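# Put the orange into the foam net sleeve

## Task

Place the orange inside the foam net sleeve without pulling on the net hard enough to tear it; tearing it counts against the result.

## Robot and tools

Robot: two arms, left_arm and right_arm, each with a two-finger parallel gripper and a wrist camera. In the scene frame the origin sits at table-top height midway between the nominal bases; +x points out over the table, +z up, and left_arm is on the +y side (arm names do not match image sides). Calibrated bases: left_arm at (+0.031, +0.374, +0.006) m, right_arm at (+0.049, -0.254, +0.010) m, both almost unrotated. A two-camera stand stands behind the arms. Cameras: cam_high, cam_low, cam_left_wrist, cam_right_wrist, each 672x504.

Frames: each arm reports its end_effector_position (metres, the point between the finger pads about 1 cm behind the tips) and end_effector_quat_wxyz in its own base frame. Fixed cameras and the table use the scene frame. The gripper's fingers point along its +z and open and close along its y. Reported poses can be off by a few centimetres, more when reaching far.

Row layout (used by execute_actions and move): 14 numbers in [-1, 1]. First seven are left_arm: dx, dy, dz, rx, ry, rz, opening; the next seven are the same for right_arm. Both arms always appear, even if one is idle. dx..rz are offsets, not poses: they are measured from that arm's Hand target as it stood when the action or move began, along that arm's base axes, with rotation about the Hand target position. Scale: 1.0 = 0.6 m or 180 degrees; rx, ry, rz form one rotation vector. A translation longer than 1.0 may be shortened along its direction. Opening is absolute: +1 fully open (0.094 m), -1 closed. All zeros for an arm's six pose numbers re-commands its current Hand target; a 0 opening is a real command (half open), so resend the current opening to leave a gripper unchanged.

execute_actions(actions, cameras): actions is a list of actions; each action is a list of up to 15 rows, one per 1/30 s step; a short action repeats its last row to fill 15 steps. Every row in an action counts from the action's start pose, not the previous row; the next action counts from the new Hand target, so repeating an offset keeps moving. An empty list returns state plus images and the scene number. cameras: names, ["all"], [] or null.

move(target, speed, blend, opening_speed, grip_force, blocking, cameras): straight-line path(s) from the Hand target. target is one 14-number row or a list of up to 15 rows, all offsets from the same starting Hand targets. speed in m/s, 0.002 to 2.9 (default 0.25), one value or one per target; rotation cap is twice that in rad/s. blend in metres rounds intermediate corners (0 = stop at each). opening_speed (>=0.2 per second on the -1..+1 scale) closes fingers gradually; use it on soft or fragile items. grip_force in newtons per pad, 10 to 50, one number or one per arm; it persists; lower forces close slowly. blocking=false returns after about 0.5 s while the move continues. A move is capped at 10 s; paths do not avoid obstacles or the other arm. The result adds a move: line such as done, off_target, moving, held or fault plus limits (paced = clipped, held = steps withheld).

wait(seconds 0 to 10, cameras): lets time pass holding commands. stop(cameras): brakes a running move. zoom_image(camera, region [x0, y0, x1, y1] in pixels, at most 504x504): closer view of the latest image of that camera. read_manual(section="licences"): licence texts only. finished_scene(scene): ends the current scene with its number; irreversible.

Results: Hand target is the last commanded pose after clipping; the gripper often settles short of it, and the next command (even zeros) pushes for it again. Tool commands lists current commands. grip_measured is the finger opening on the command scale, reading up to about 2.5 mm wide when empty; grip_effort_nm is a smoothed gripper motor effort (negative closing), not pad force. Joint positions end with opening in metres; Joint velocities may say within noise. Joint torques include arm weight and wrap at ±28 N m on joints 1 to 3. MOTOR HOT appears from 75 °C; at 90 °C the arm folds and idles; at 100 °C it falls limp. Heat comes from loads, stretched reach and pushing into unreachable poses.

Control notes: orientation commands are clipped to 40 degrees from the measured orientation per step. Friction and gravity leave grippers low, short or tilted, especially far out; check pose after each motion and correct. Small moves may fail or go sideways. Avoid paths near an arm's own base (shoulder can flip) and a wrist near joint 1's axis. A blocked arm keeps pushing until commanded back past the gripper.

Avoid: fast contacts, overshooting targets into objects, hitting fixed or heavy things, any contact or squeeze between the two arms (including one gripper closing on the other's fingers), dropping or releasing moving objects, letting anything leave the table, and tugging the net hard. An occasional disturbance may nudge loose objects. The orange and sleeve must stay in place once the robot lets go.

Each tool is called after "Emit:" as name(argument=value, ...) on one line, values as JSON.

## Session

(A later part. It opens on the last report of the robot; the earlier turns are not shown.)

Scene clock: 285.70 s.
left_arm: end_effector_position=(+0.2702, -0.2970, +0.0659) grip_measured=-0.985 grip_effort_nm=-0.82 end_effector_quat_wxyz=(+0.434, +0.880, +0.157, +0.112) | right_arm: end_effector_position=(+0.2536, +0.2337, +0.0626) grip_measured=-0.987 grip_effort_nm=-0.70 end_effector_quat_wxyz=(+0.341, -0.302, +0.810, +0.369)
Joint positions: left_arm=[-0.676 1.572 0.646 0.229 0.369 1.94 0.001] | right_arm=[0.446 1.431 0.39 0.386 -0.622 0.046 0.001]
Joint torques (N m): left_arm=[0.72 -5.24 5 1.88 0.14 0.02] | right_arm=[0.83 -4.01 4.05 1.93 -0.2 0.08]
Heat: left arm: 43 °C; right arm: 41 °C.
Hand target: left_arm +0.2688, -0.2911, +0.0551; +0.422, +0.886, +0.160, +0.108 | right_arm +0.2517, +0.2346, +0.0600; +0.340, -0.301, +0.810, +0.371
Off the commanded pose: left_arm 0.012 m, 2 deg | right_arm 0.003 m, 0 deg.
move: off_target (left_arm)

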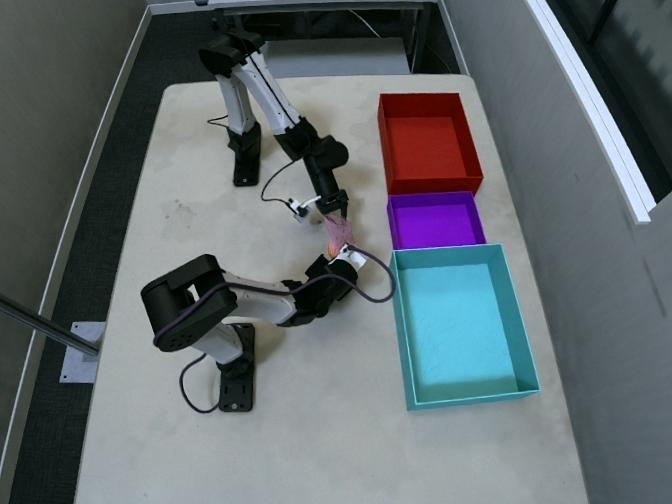

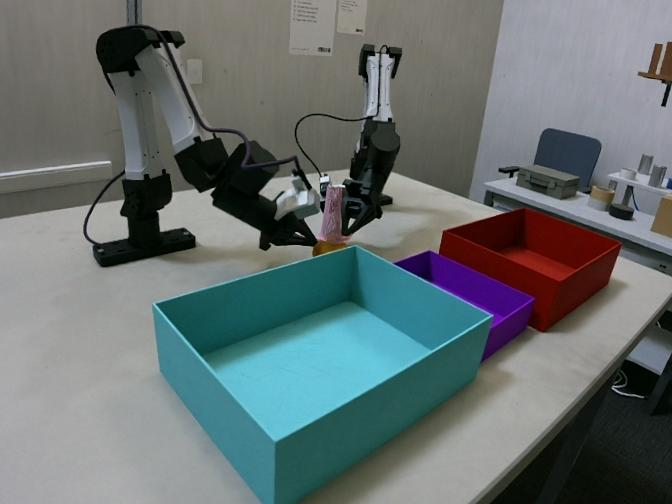

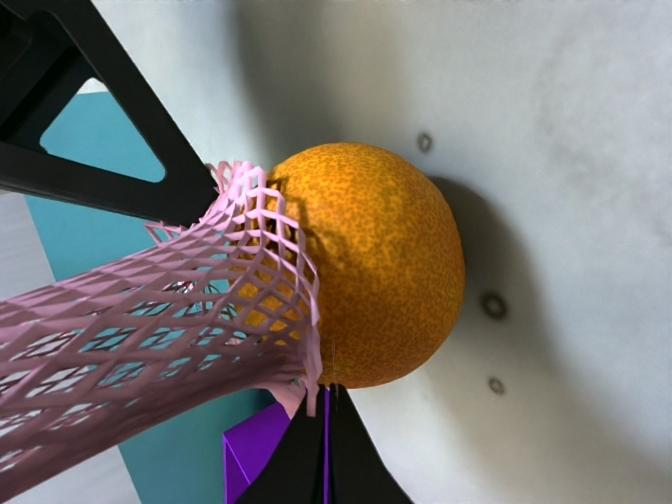

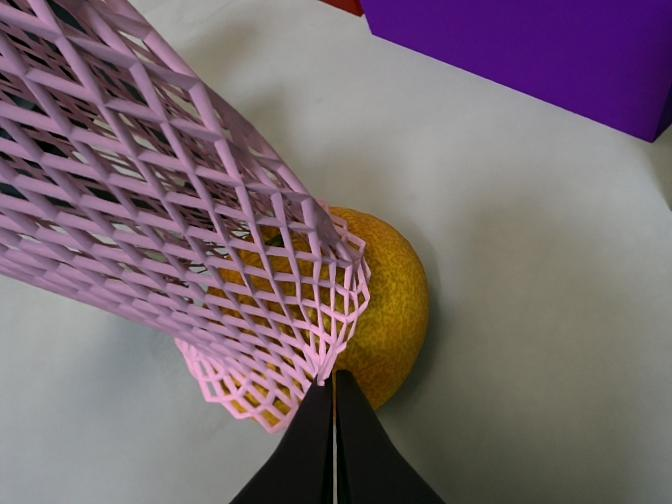

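Emit:
move(target=[-0.003, 0.0017, -0.03, 0, 0, 0, -1, -0.003, -0.001, -0.03, 0, 0, 0, -1], speed=0.06, cameras=["all"])

Emit:
zoom_image(camera="cam_low", region=[270, 150, 390, 270])

Emit:
zoom_image(camera="cam_high", region=[290, 190, 390, 290])

Emit:
zoom_image(camera="cam_left_wrist", region=[60, 40, 480, 430])

Emit:
zoom_image(camera="cam_right_wrist", region=[40, 120, 460, 500])

Scene clock: 333.30 s.
left_arm: end_effector_position=(+0.2731, -0.2984, +0.0562) grip_measured=-0.985 grip_effort_nm=-0.81 end_effector_quat_wxyz=(+0.445, +0.874, +0.153, +0.122) | right_arm: end_effector_position=(+0.2530, +0.2334, +0.0460) grip_measured=-0.987 grip_effort_nm=-0.69 end_effector_quat_wxyz=(+0.345, -0.303, +0.808, +0.369)
Joint positions: left_arm=[-0.674 1.617 0.608 0.345 0.369 1.94 0.001] | right_arm=[0.446 1.514 0.35 0.517 -0.622 0.047 0.001]
Joint torques (N m): left_arm=[0.39 -4.77 4.45 1.67 0.12 0.01] | right_arm=[0.92 -4.04 3.63 1.87 -0.19 0.08]
Heat: left arm: 40 °C; right arm: 39 °C.
Hand target: left_arm +0.2669, -0.2902, +0.0371; +0.422, +0.886, +0.160, +0.108 | right_arm +0.2499, +0.2340, +0.0420; +0.340, -0.300, +0.810, +0.371
Off the commanded pose: left_arm 0.022 m, 3 deg | right_arm 0.005 m, 1 deg.
move: off_target (left_arm)

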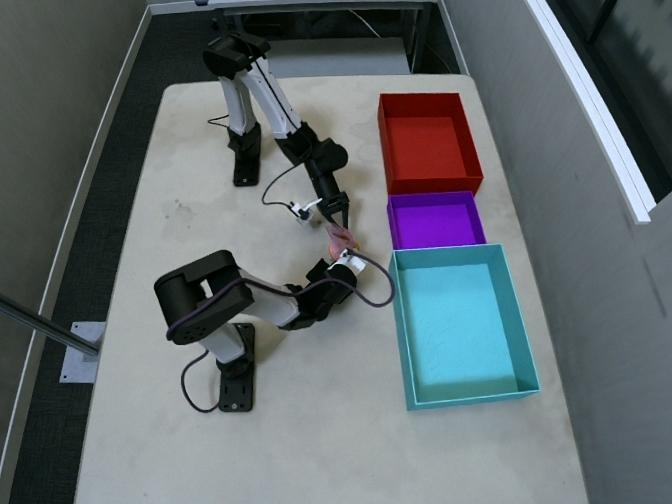

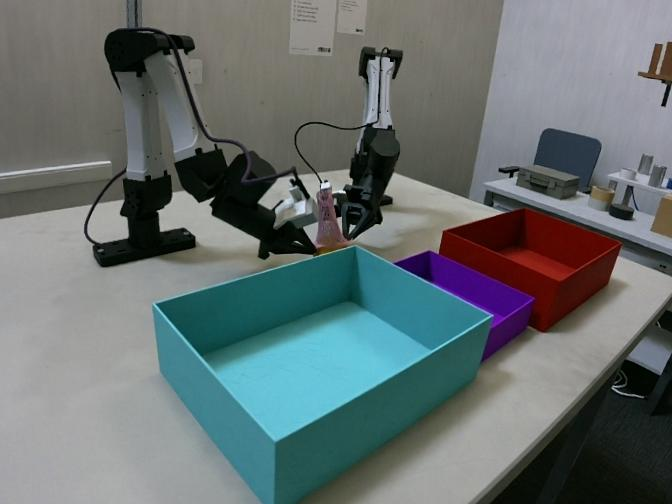

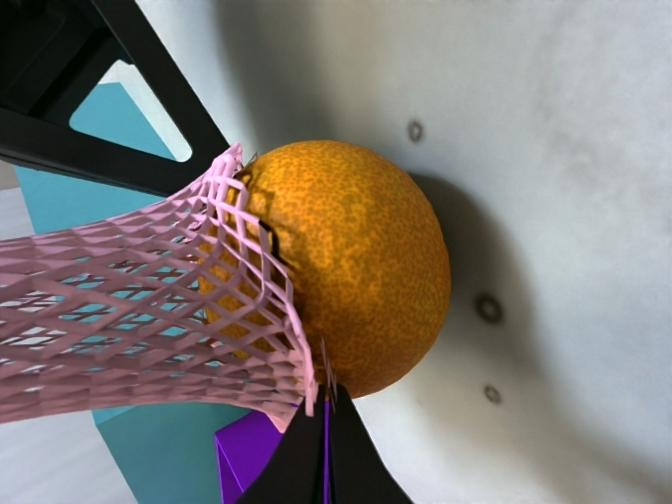

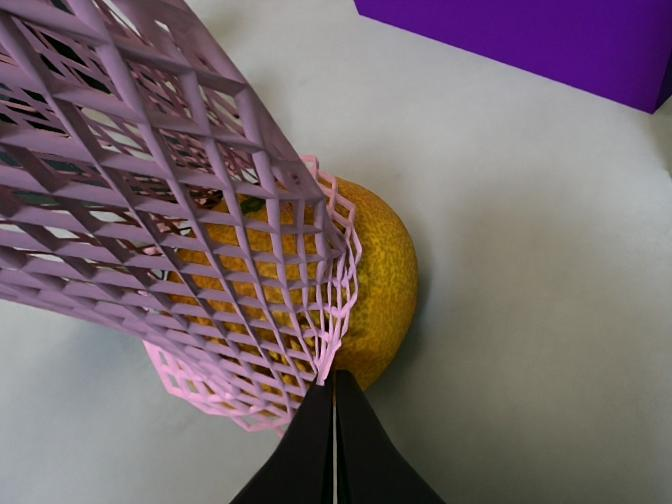

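Scaled by 4.200 from the camera's 672x504 image, which has a finer 960x720 frame.

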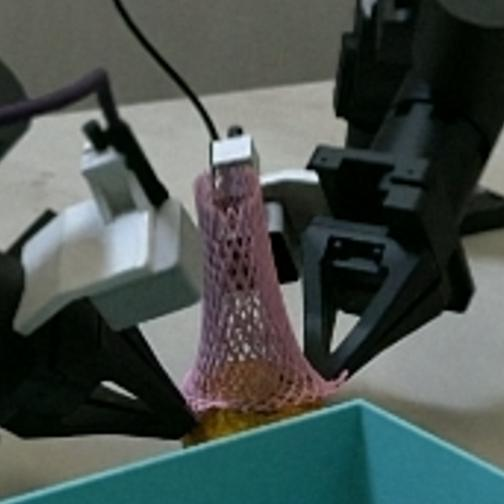

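Scaled by 5.040 from the camera's 672x504 image, which has a finer 960x720 frame.

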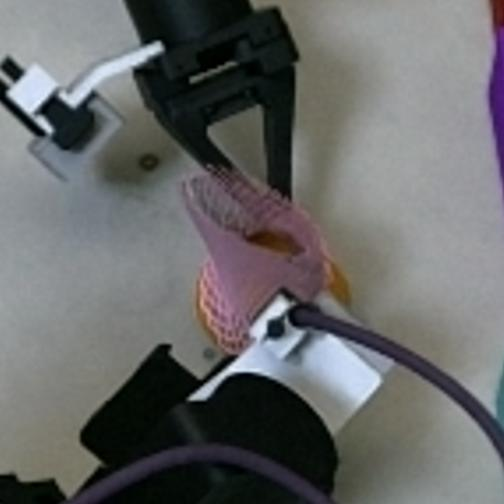

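Scaled by 1.200 from the camera's 672x504 image, which has a finer 960x720 frame.

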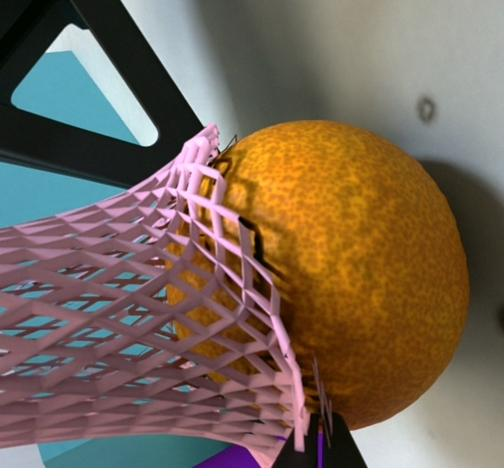

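Scaled by 1.200 from the camera's 672x504 image, which has a finer 960x720 frame.

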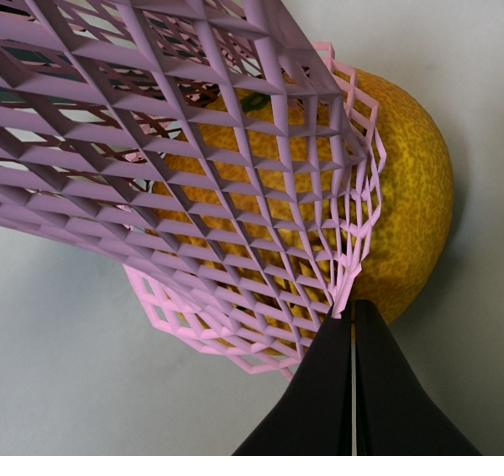

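Emit:
move(target=[-0.003, 0.005, -0.0467, 0, 0, 0, -1, -0.003, -0.0015, -0.025, 0, 0, 0, -1], speed=0.05, cameras=["all"])

Emit:
zoom_image(camera="cam_low", region=[270, 150, 390, 270])

Emit:
zoom_image(camera="cam_high", region=[290, 190, 390, 290])

Emit:
zoom_image(camera="cam_left_wrist", region=[60, 40, 480, 430])

Emit:
zoom_image(camera="cam_right_wrist", region=[40, 80, 460, 460])

Scene clock: 379.00 s.
left_arm: end_effector_position=(+0.2860, -0.2983, +0.0524) grip_measured=-0.985 grip_effort_nm=-0.81 end_effector_quat_wxyz=(+0.474, +0.854, +0.149, +0.154) | right_arm: end_effector_position=(+0.2531, +0.2334, +0.0351) grip_measured=-0.987 grip_effort_nm=-0.70 end_effector_quat_wxyz=(+0.353, -0.304, +0.804, +0.370)
Joint positions: left_arm=[-0.654 1.686 0.559 0.557 0.369 1.94 0.001] | right_arm=[0.446 1.588 0.319 0.642 -0.622 0.048 0.001]
Joint torques (N m): left_arm=[-0.91 -3.41 3.3 1.02 0.14 0.05] | right_arm=[0.91 -3.63 3.34 1.75 -0.18 0.06]
Heat: left arm: 39 °C; right arm: 37 °C.
Hand target: left_arm +0.2651, -0.2871, +0.0090; +0.422, +0.886, +0.160, +0.108 | right_arm +0.2481, +0.2331, +0.0270; +0.340, -0.301, +0.810, +0.371
Off the commanded pose: left_arm 0.049 m, 9 deg | right_arm 0.010 m, 2 deg.
move: off_target (left_arm)

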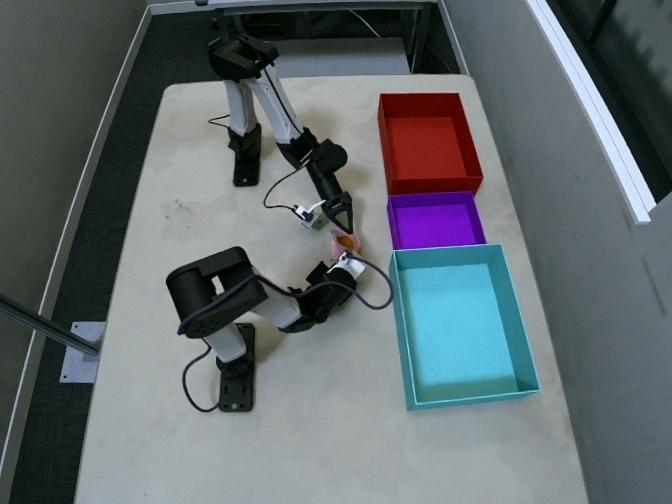

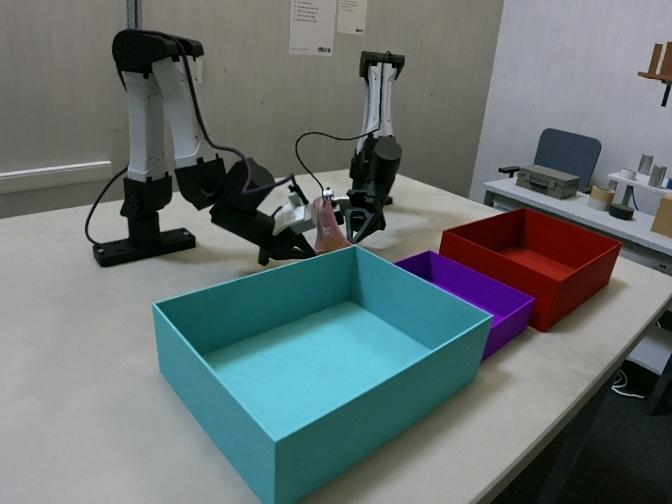

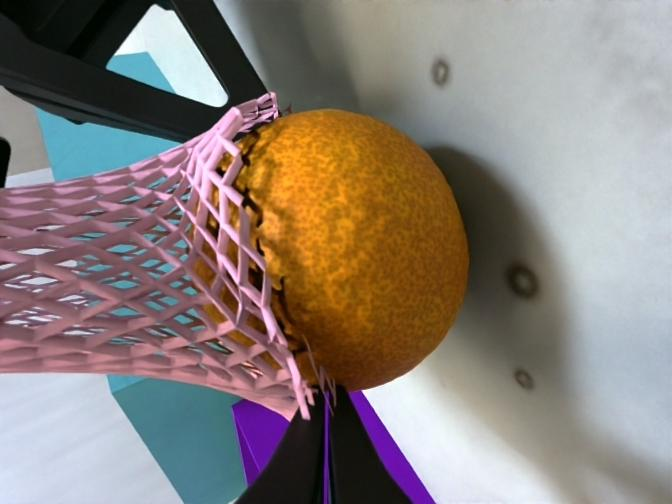

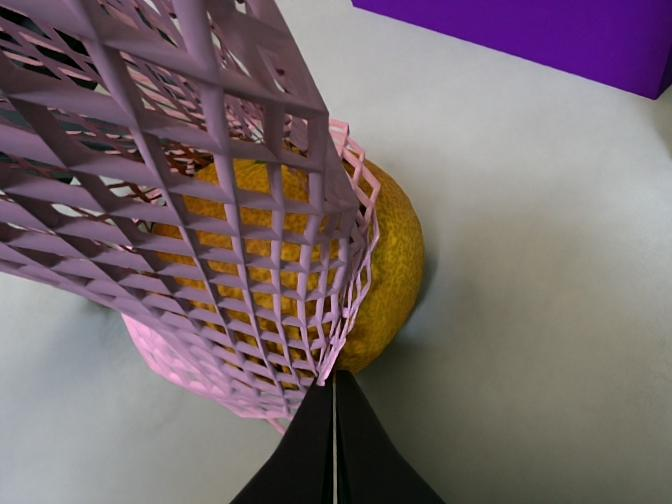

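Scaled by 4.200 from the camera's 672x504 image, which has a finer 960x720 frame.

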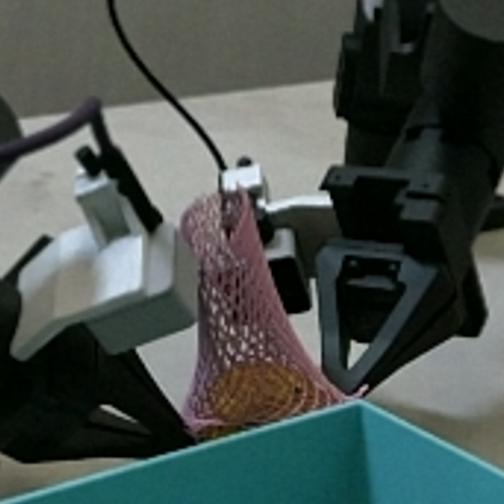

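Scaled by 5.040 from the camera's 672x504 image, which has a finer 960x720 frame.

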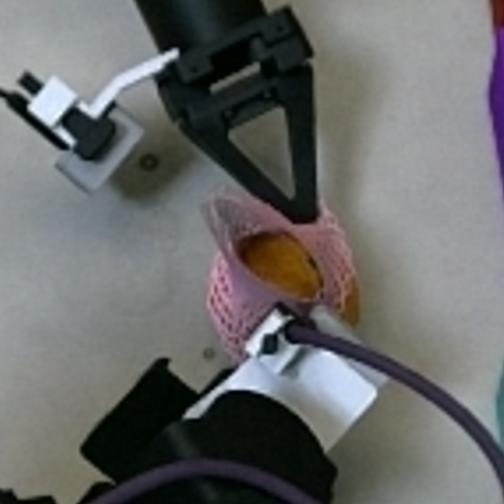

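Scaled by 1.200 from the camera's 672x504 image, which has a finer 960x720 frame.

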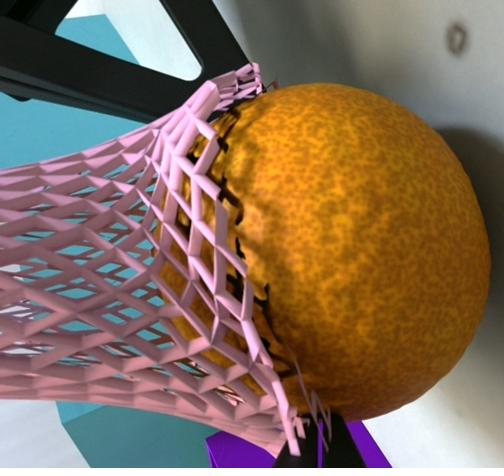

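Scaled by 1.200 from the camera's 672x504 image, which has a finer 960x720 frame.

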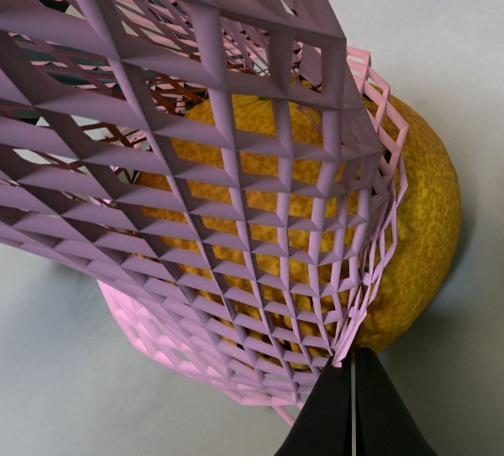

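Emit:
move(target=[0.0283, -0.0133, 0.06, 0, 0, 0, -1, 0, 0, 0.01, 0, 0, 0, -1], speed=0.08, cameras=["all"])

Emit:
zoom_image(camera="cam_low", region=[270, 150, 390, 270])

Emit:
zoom_image(camera="cam_high", region=[290, 190, 390, 290])

Emit:
zoom_image(camera="cam_left_wrist", region=[180, 220, 400, 440])

Emit:
zoom_image(camera="cam_left_wrist", region=[120, 40, 340, 260])

Scene clock: 410.80 s.
left_arm: end_effector_position=(+0.2898, -0.2991, +0.0552) grip_measured=-0.985 grip_effort_nm=-0.81 end_effector_quat_wxyz=(+0.442, +0.873, +0.160, +0.128) | right_arm: end_effector_position=(+0.2522, +0.2330, +0.0351) grip_measured=-0.987 grip_effort_nm=-0.69 end_effector_quat_wxyz=(+0.351, -0.303, +0.805, +0.370)
Joint positions: left_arm=[-0.649 1.663 0.657 0.339 0.37 1.948 0.001] | right_arm=[0.446 1.581 0.318 0.632 -0.622 0.049 0.001]
Joint torques (N m): left_arm=[-0.09 -6.9 6.35 1.16 0.24 0.05] | right_arm=[0.92 -6.34 3.93 1.46 -0.19 0.06]
Heat: left arm: 38 °C; right arm: 39 °C.
Hand target: left_arm +0.2820, -0.2951, +0.0450; +0.422, +0.886, +0.160, +0.108 | right_arm +0.2480, +0.2330, +0.0328; +0.339, -0.301, +0.811, +0.371
Off the commanded pose: left_arm 0.013 m, 4 deg | right_arm 0.005 m, 2 deg.
move: off_target (left_arm)

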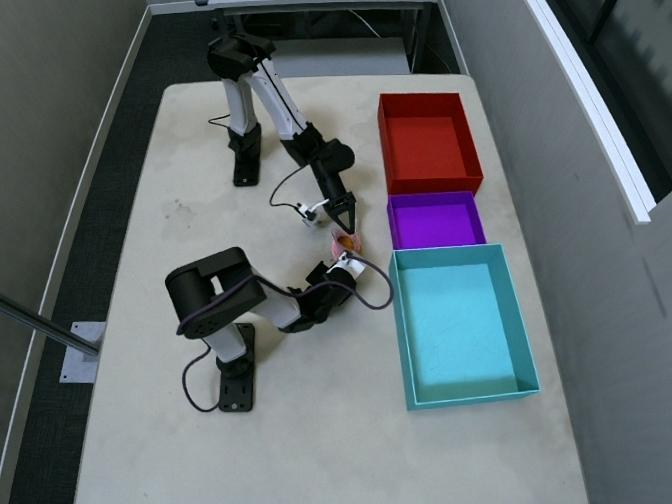

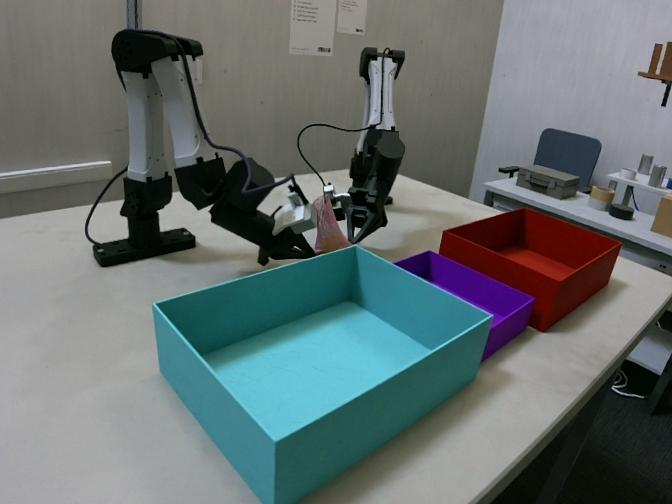

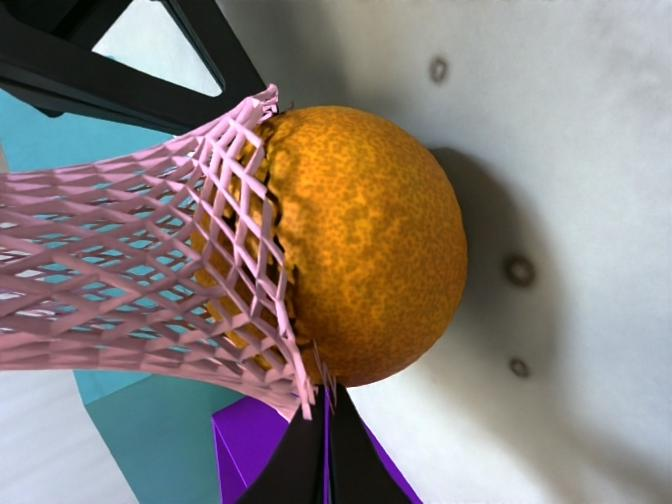

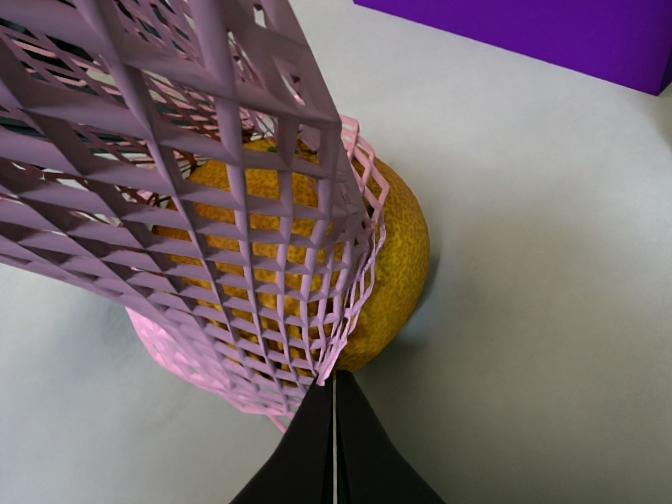

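Scaled by 4.200 from the camera's 672x504 image, which has a finer 960x720 frame.

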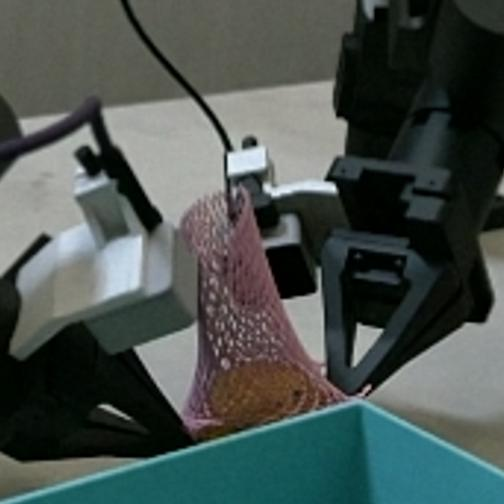

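Scaled by 5.040 from the camera's 672x504 image, which has a finer 960x720 frame.

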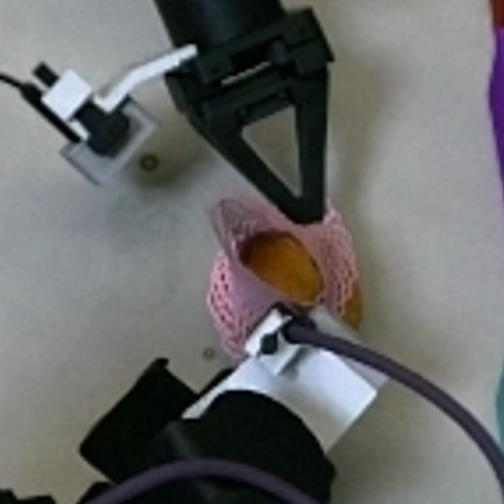

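Scaled by 2.291 from the camera's 672x504 image, which has a finer 960x720 frame.

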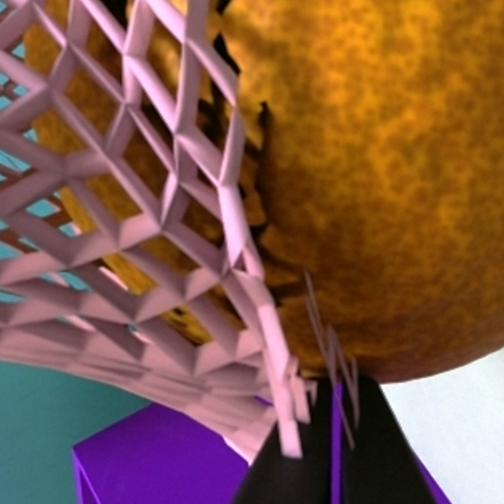

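Scaled by 2.291 from the camera's 672x504 image, which has a finer 960x720 frame.

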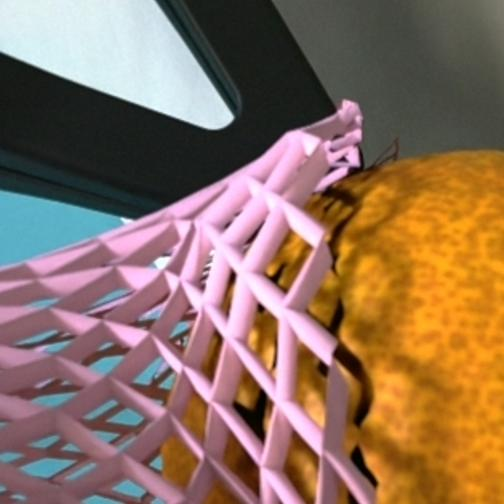

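Emit:
move(target=[[0, 0.005, 0.0975, 0, 0, 0, -1, 0, 0, 0.1145, 0, 0, 0, -1], [-0.0083, 0.013, 0.0975, 0, 0, 0, -1, 0.0275, 0.0042, 0.1145, 0, 0, 0, -1]], speed=0.1, blend=[0.01, 0], cameras=["all"])

Emit:
zoom_image(camera="cam_low", region=[270, 130, 390, 270])

Emit:
zoom_image(camera="cam_high", region=[290, 170, 390, 280])

Emit:
zoom_image(camera="cam_left_wrist", region=[60, 40, 480, 430])

Emit:
zoom_image(camera="cam_right_wrist", region=[40, 120, 460, 500])

Scene clock: 447.77 s.
left_arm: end_effector_position=(+0.2757, -0.2897, +0.0975) grip_measured=-0.985 grip_effort_nm=-0.81 end_effector_quat_wxyz=(+0.421, +0.886, +0.163, +0.104) | right_arm: end_effector_position=(+0.2594, +0.2350, +0.0962) grip_measured=-0.987 grip_effort_nm=-0.70 end_effector_quat_wxyz=(+0.336, -0.297, +0.813, +0.371)
Joint positions: left_arm=[-0.646 1.492 0.753 -0.001 0.384 1.959 0.001] | right_arm=[0.439 1.328 0.494 0.17 -0.628 0.052 0.001]
Joint torques (N m): left_arm=[0.77 -7.6 7.32 1.61 0.22 0.03] | right_arm=[-0.42 -4 7.3 1.59 -0.3 -0.15]
Heat: left arm: 39 °C; right arm: 37 °C.
Hand target: left_arm +0.2771, -0.2873, +0.1035; +0.422, +0.886, +0.160, +0.108 | right_arm +0.2645, +0.2355, +0.1016; +0.340, -0.301, +0.810, +0.371
Off the commanded pose: left_arm 0.007 m, 1 deg | right_arm 0.007 m, 1 deg.
move: done; blend cut to 0.0083 m at target 1

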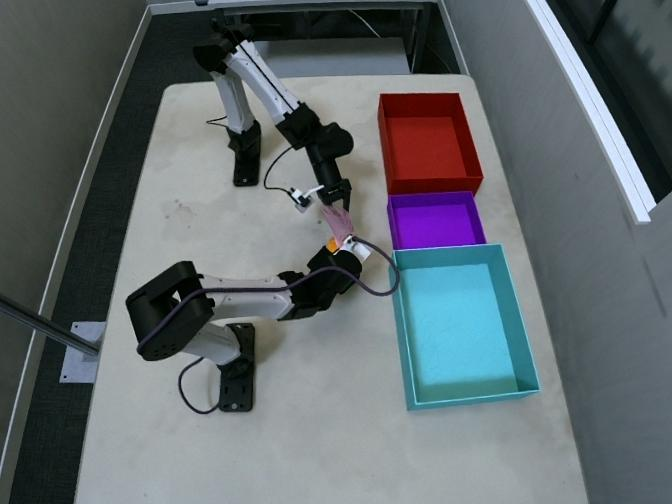

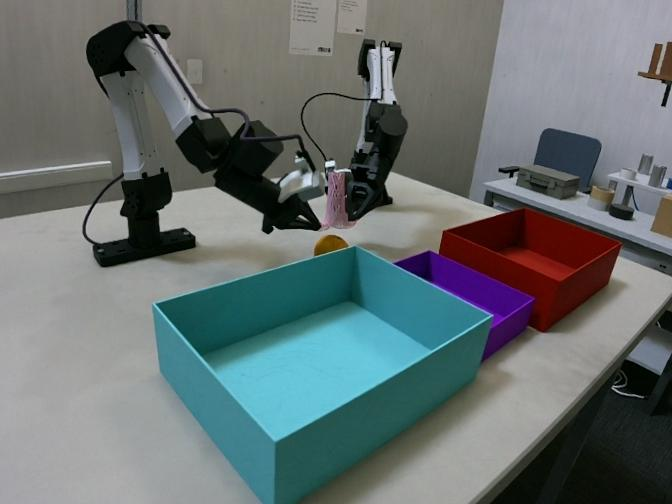

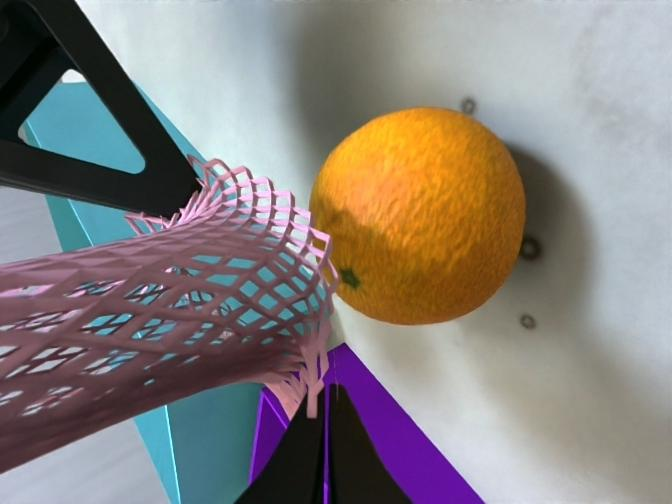

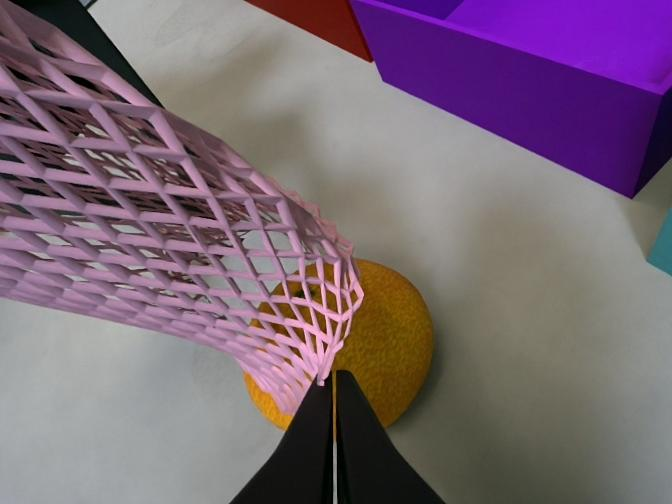

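Scaled by 3.600 from the camera's 672x504 image, which has a finer 960x720 frame.

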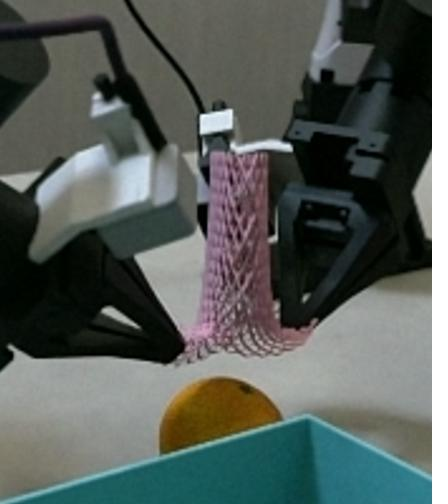

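Scaled by 4.582 from the camera's 672x504 image, which has a finer 960x720 frame.

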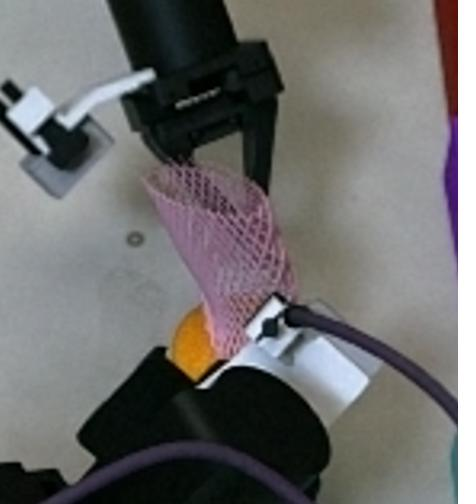

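Scaled by 1.200 from the camera's 672x504 image, which has a finer 960x720 frame.

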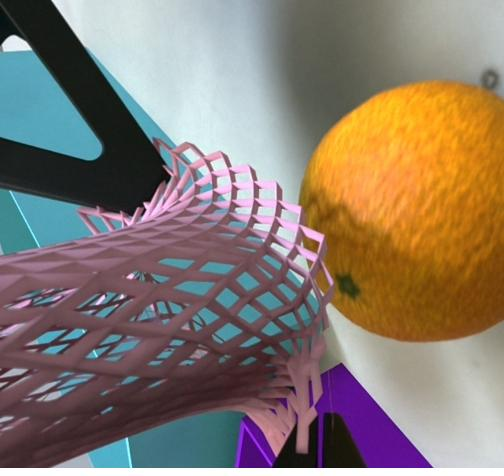

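Scaled by 1.200 from the camera's 672x504 image, which has a finer 960x720 frame.

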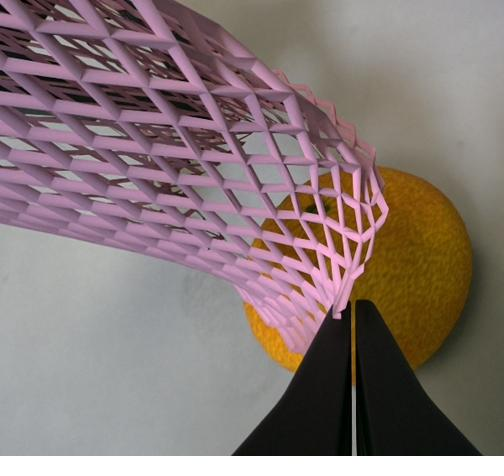

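Emit:
move(target=[-0.0175, 0.0083, -0.0808, 0, 0, 0, -1, -0.0175, 0.0083, -0.0733, 0, 0, 0, -1], speed=0.08, cameras=["all"])

Emit:
zoom_image(camera="cam_low", region=[270, 130, 390, 270])

Emit:
zoom_image(camera="cam_high", region=[290, 170, 390, 280])

Emit:
zoom_image(camera="cam_left_wrist", region=[60, 40, 480, 430])

Emit:
zoom_image(camera="cam_right_wrist", region=[40, 120, 460, 500])

Scene clock: 501.33 s.
left_arm: end_effector_position=(+0.2702, -0.2855, +0.0639) grip_measured=-0.985 grip_effort_nm=-0.81 end_effector_quat_wxyz=(+0.431, +0.881, +0.159, +0.113) | right_arm: end_effector_position=(+0.2554, +0.2423, +0.0651) grip_measured=-0.987 grip_effort_nm=-0.69 end_effector_quat_wxyz=(+0.345, -0.307, +0.803, +0.378)
Joint positions: left_arm=[-0.646 1.549 0.619 0.222 0.384 1.959 0.001] | right_arm=[0.465 1.461 0.402 0.428 -0.628 0.061 0.001]
Joint torques (N m): left_arm=[-0.08 -5.29 5.15 1.89 0.15 -0.02] | right_arm=[0.88 -4.05 3.84 1.83 0.01 0.08]
Heat: left arm: 42 °C; right arm: 40 °C.
Hand target: left_arm +0.2666, -0.2823, +0.0550; +0.422, +0.886, +0.160, +0.108 | right_arm +0.2541, +0.2405, +0.0577; +0.340, -0.301, +0.810, +0.371
Off the commanded pose: left_arm 0.010 m, 1 deg | right_arm 0.008 m, 2 deg.
move: done

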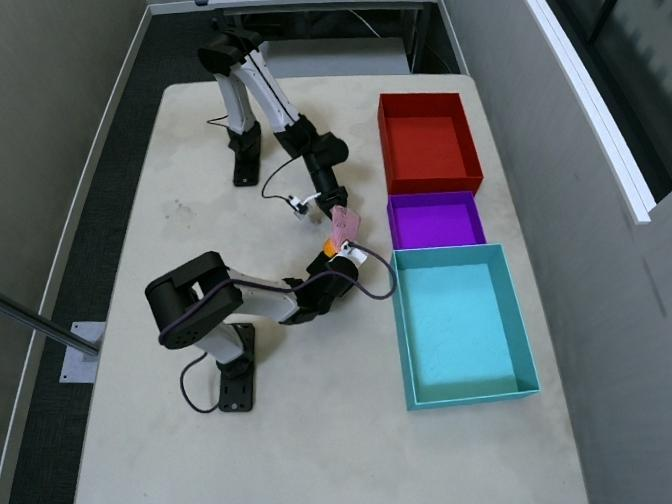

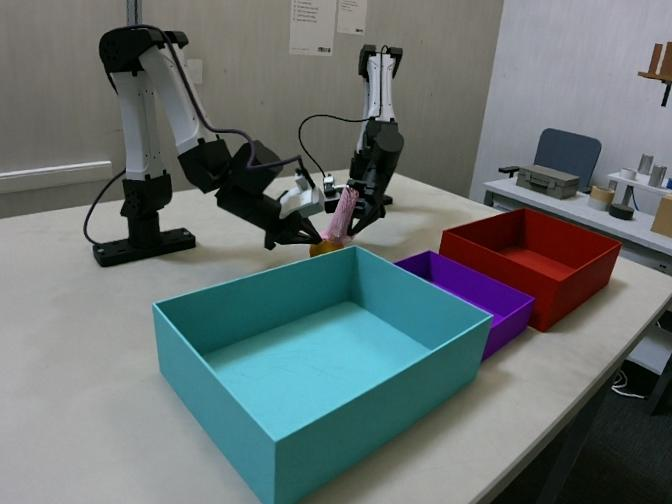

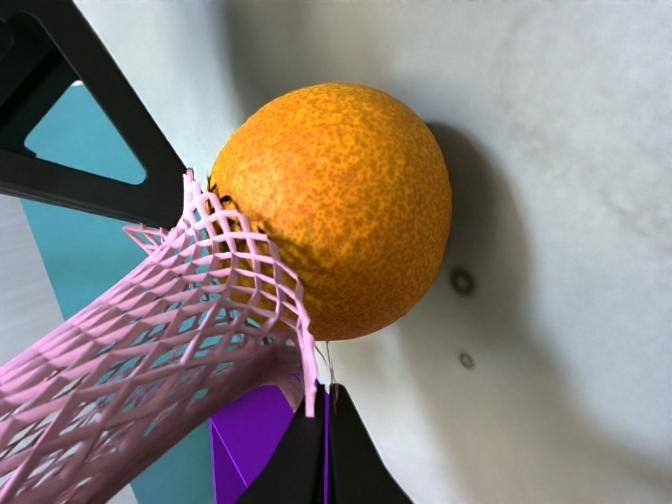

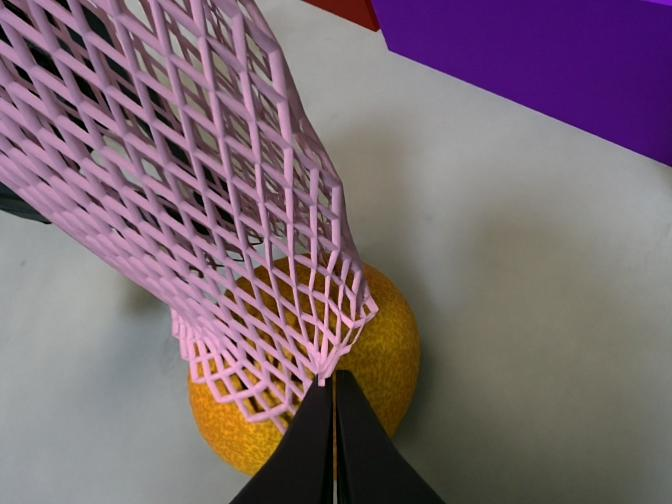

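Scaled by 3.600 from the camera's 672x504 image, which has a finer 960x720 frame.

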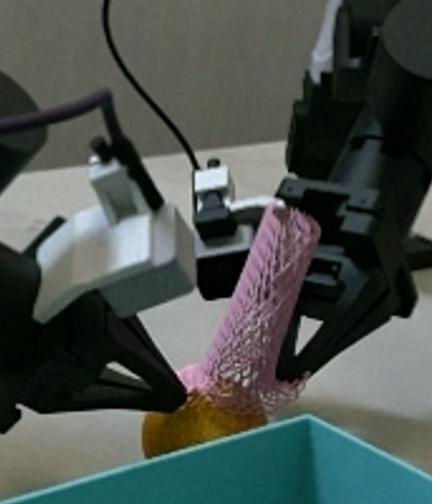

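Scaled by 4.582 from the camera's 672x504 image, which has a finer 960x720 frame.

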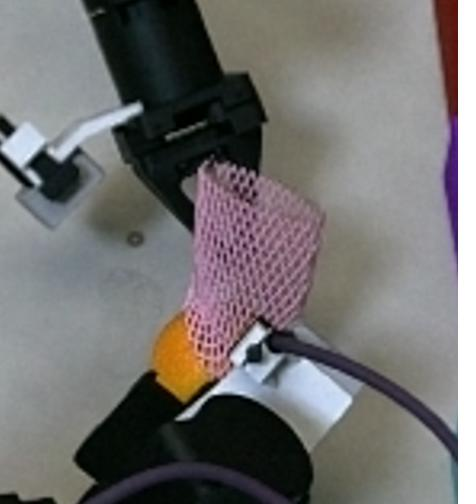

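Scaled by 1.200 from the camera's 672x504 image, which has a finer 960x720 frame.

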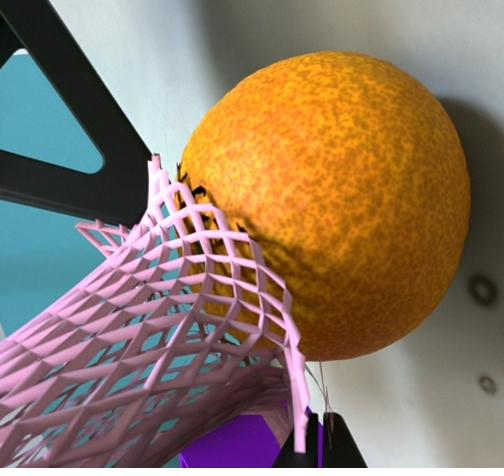

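Scaled by 1.200 from the camera's 672x504 image, which has a finer 960x720 frame.

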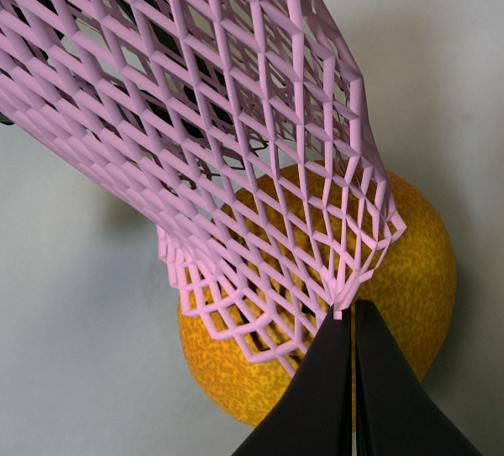

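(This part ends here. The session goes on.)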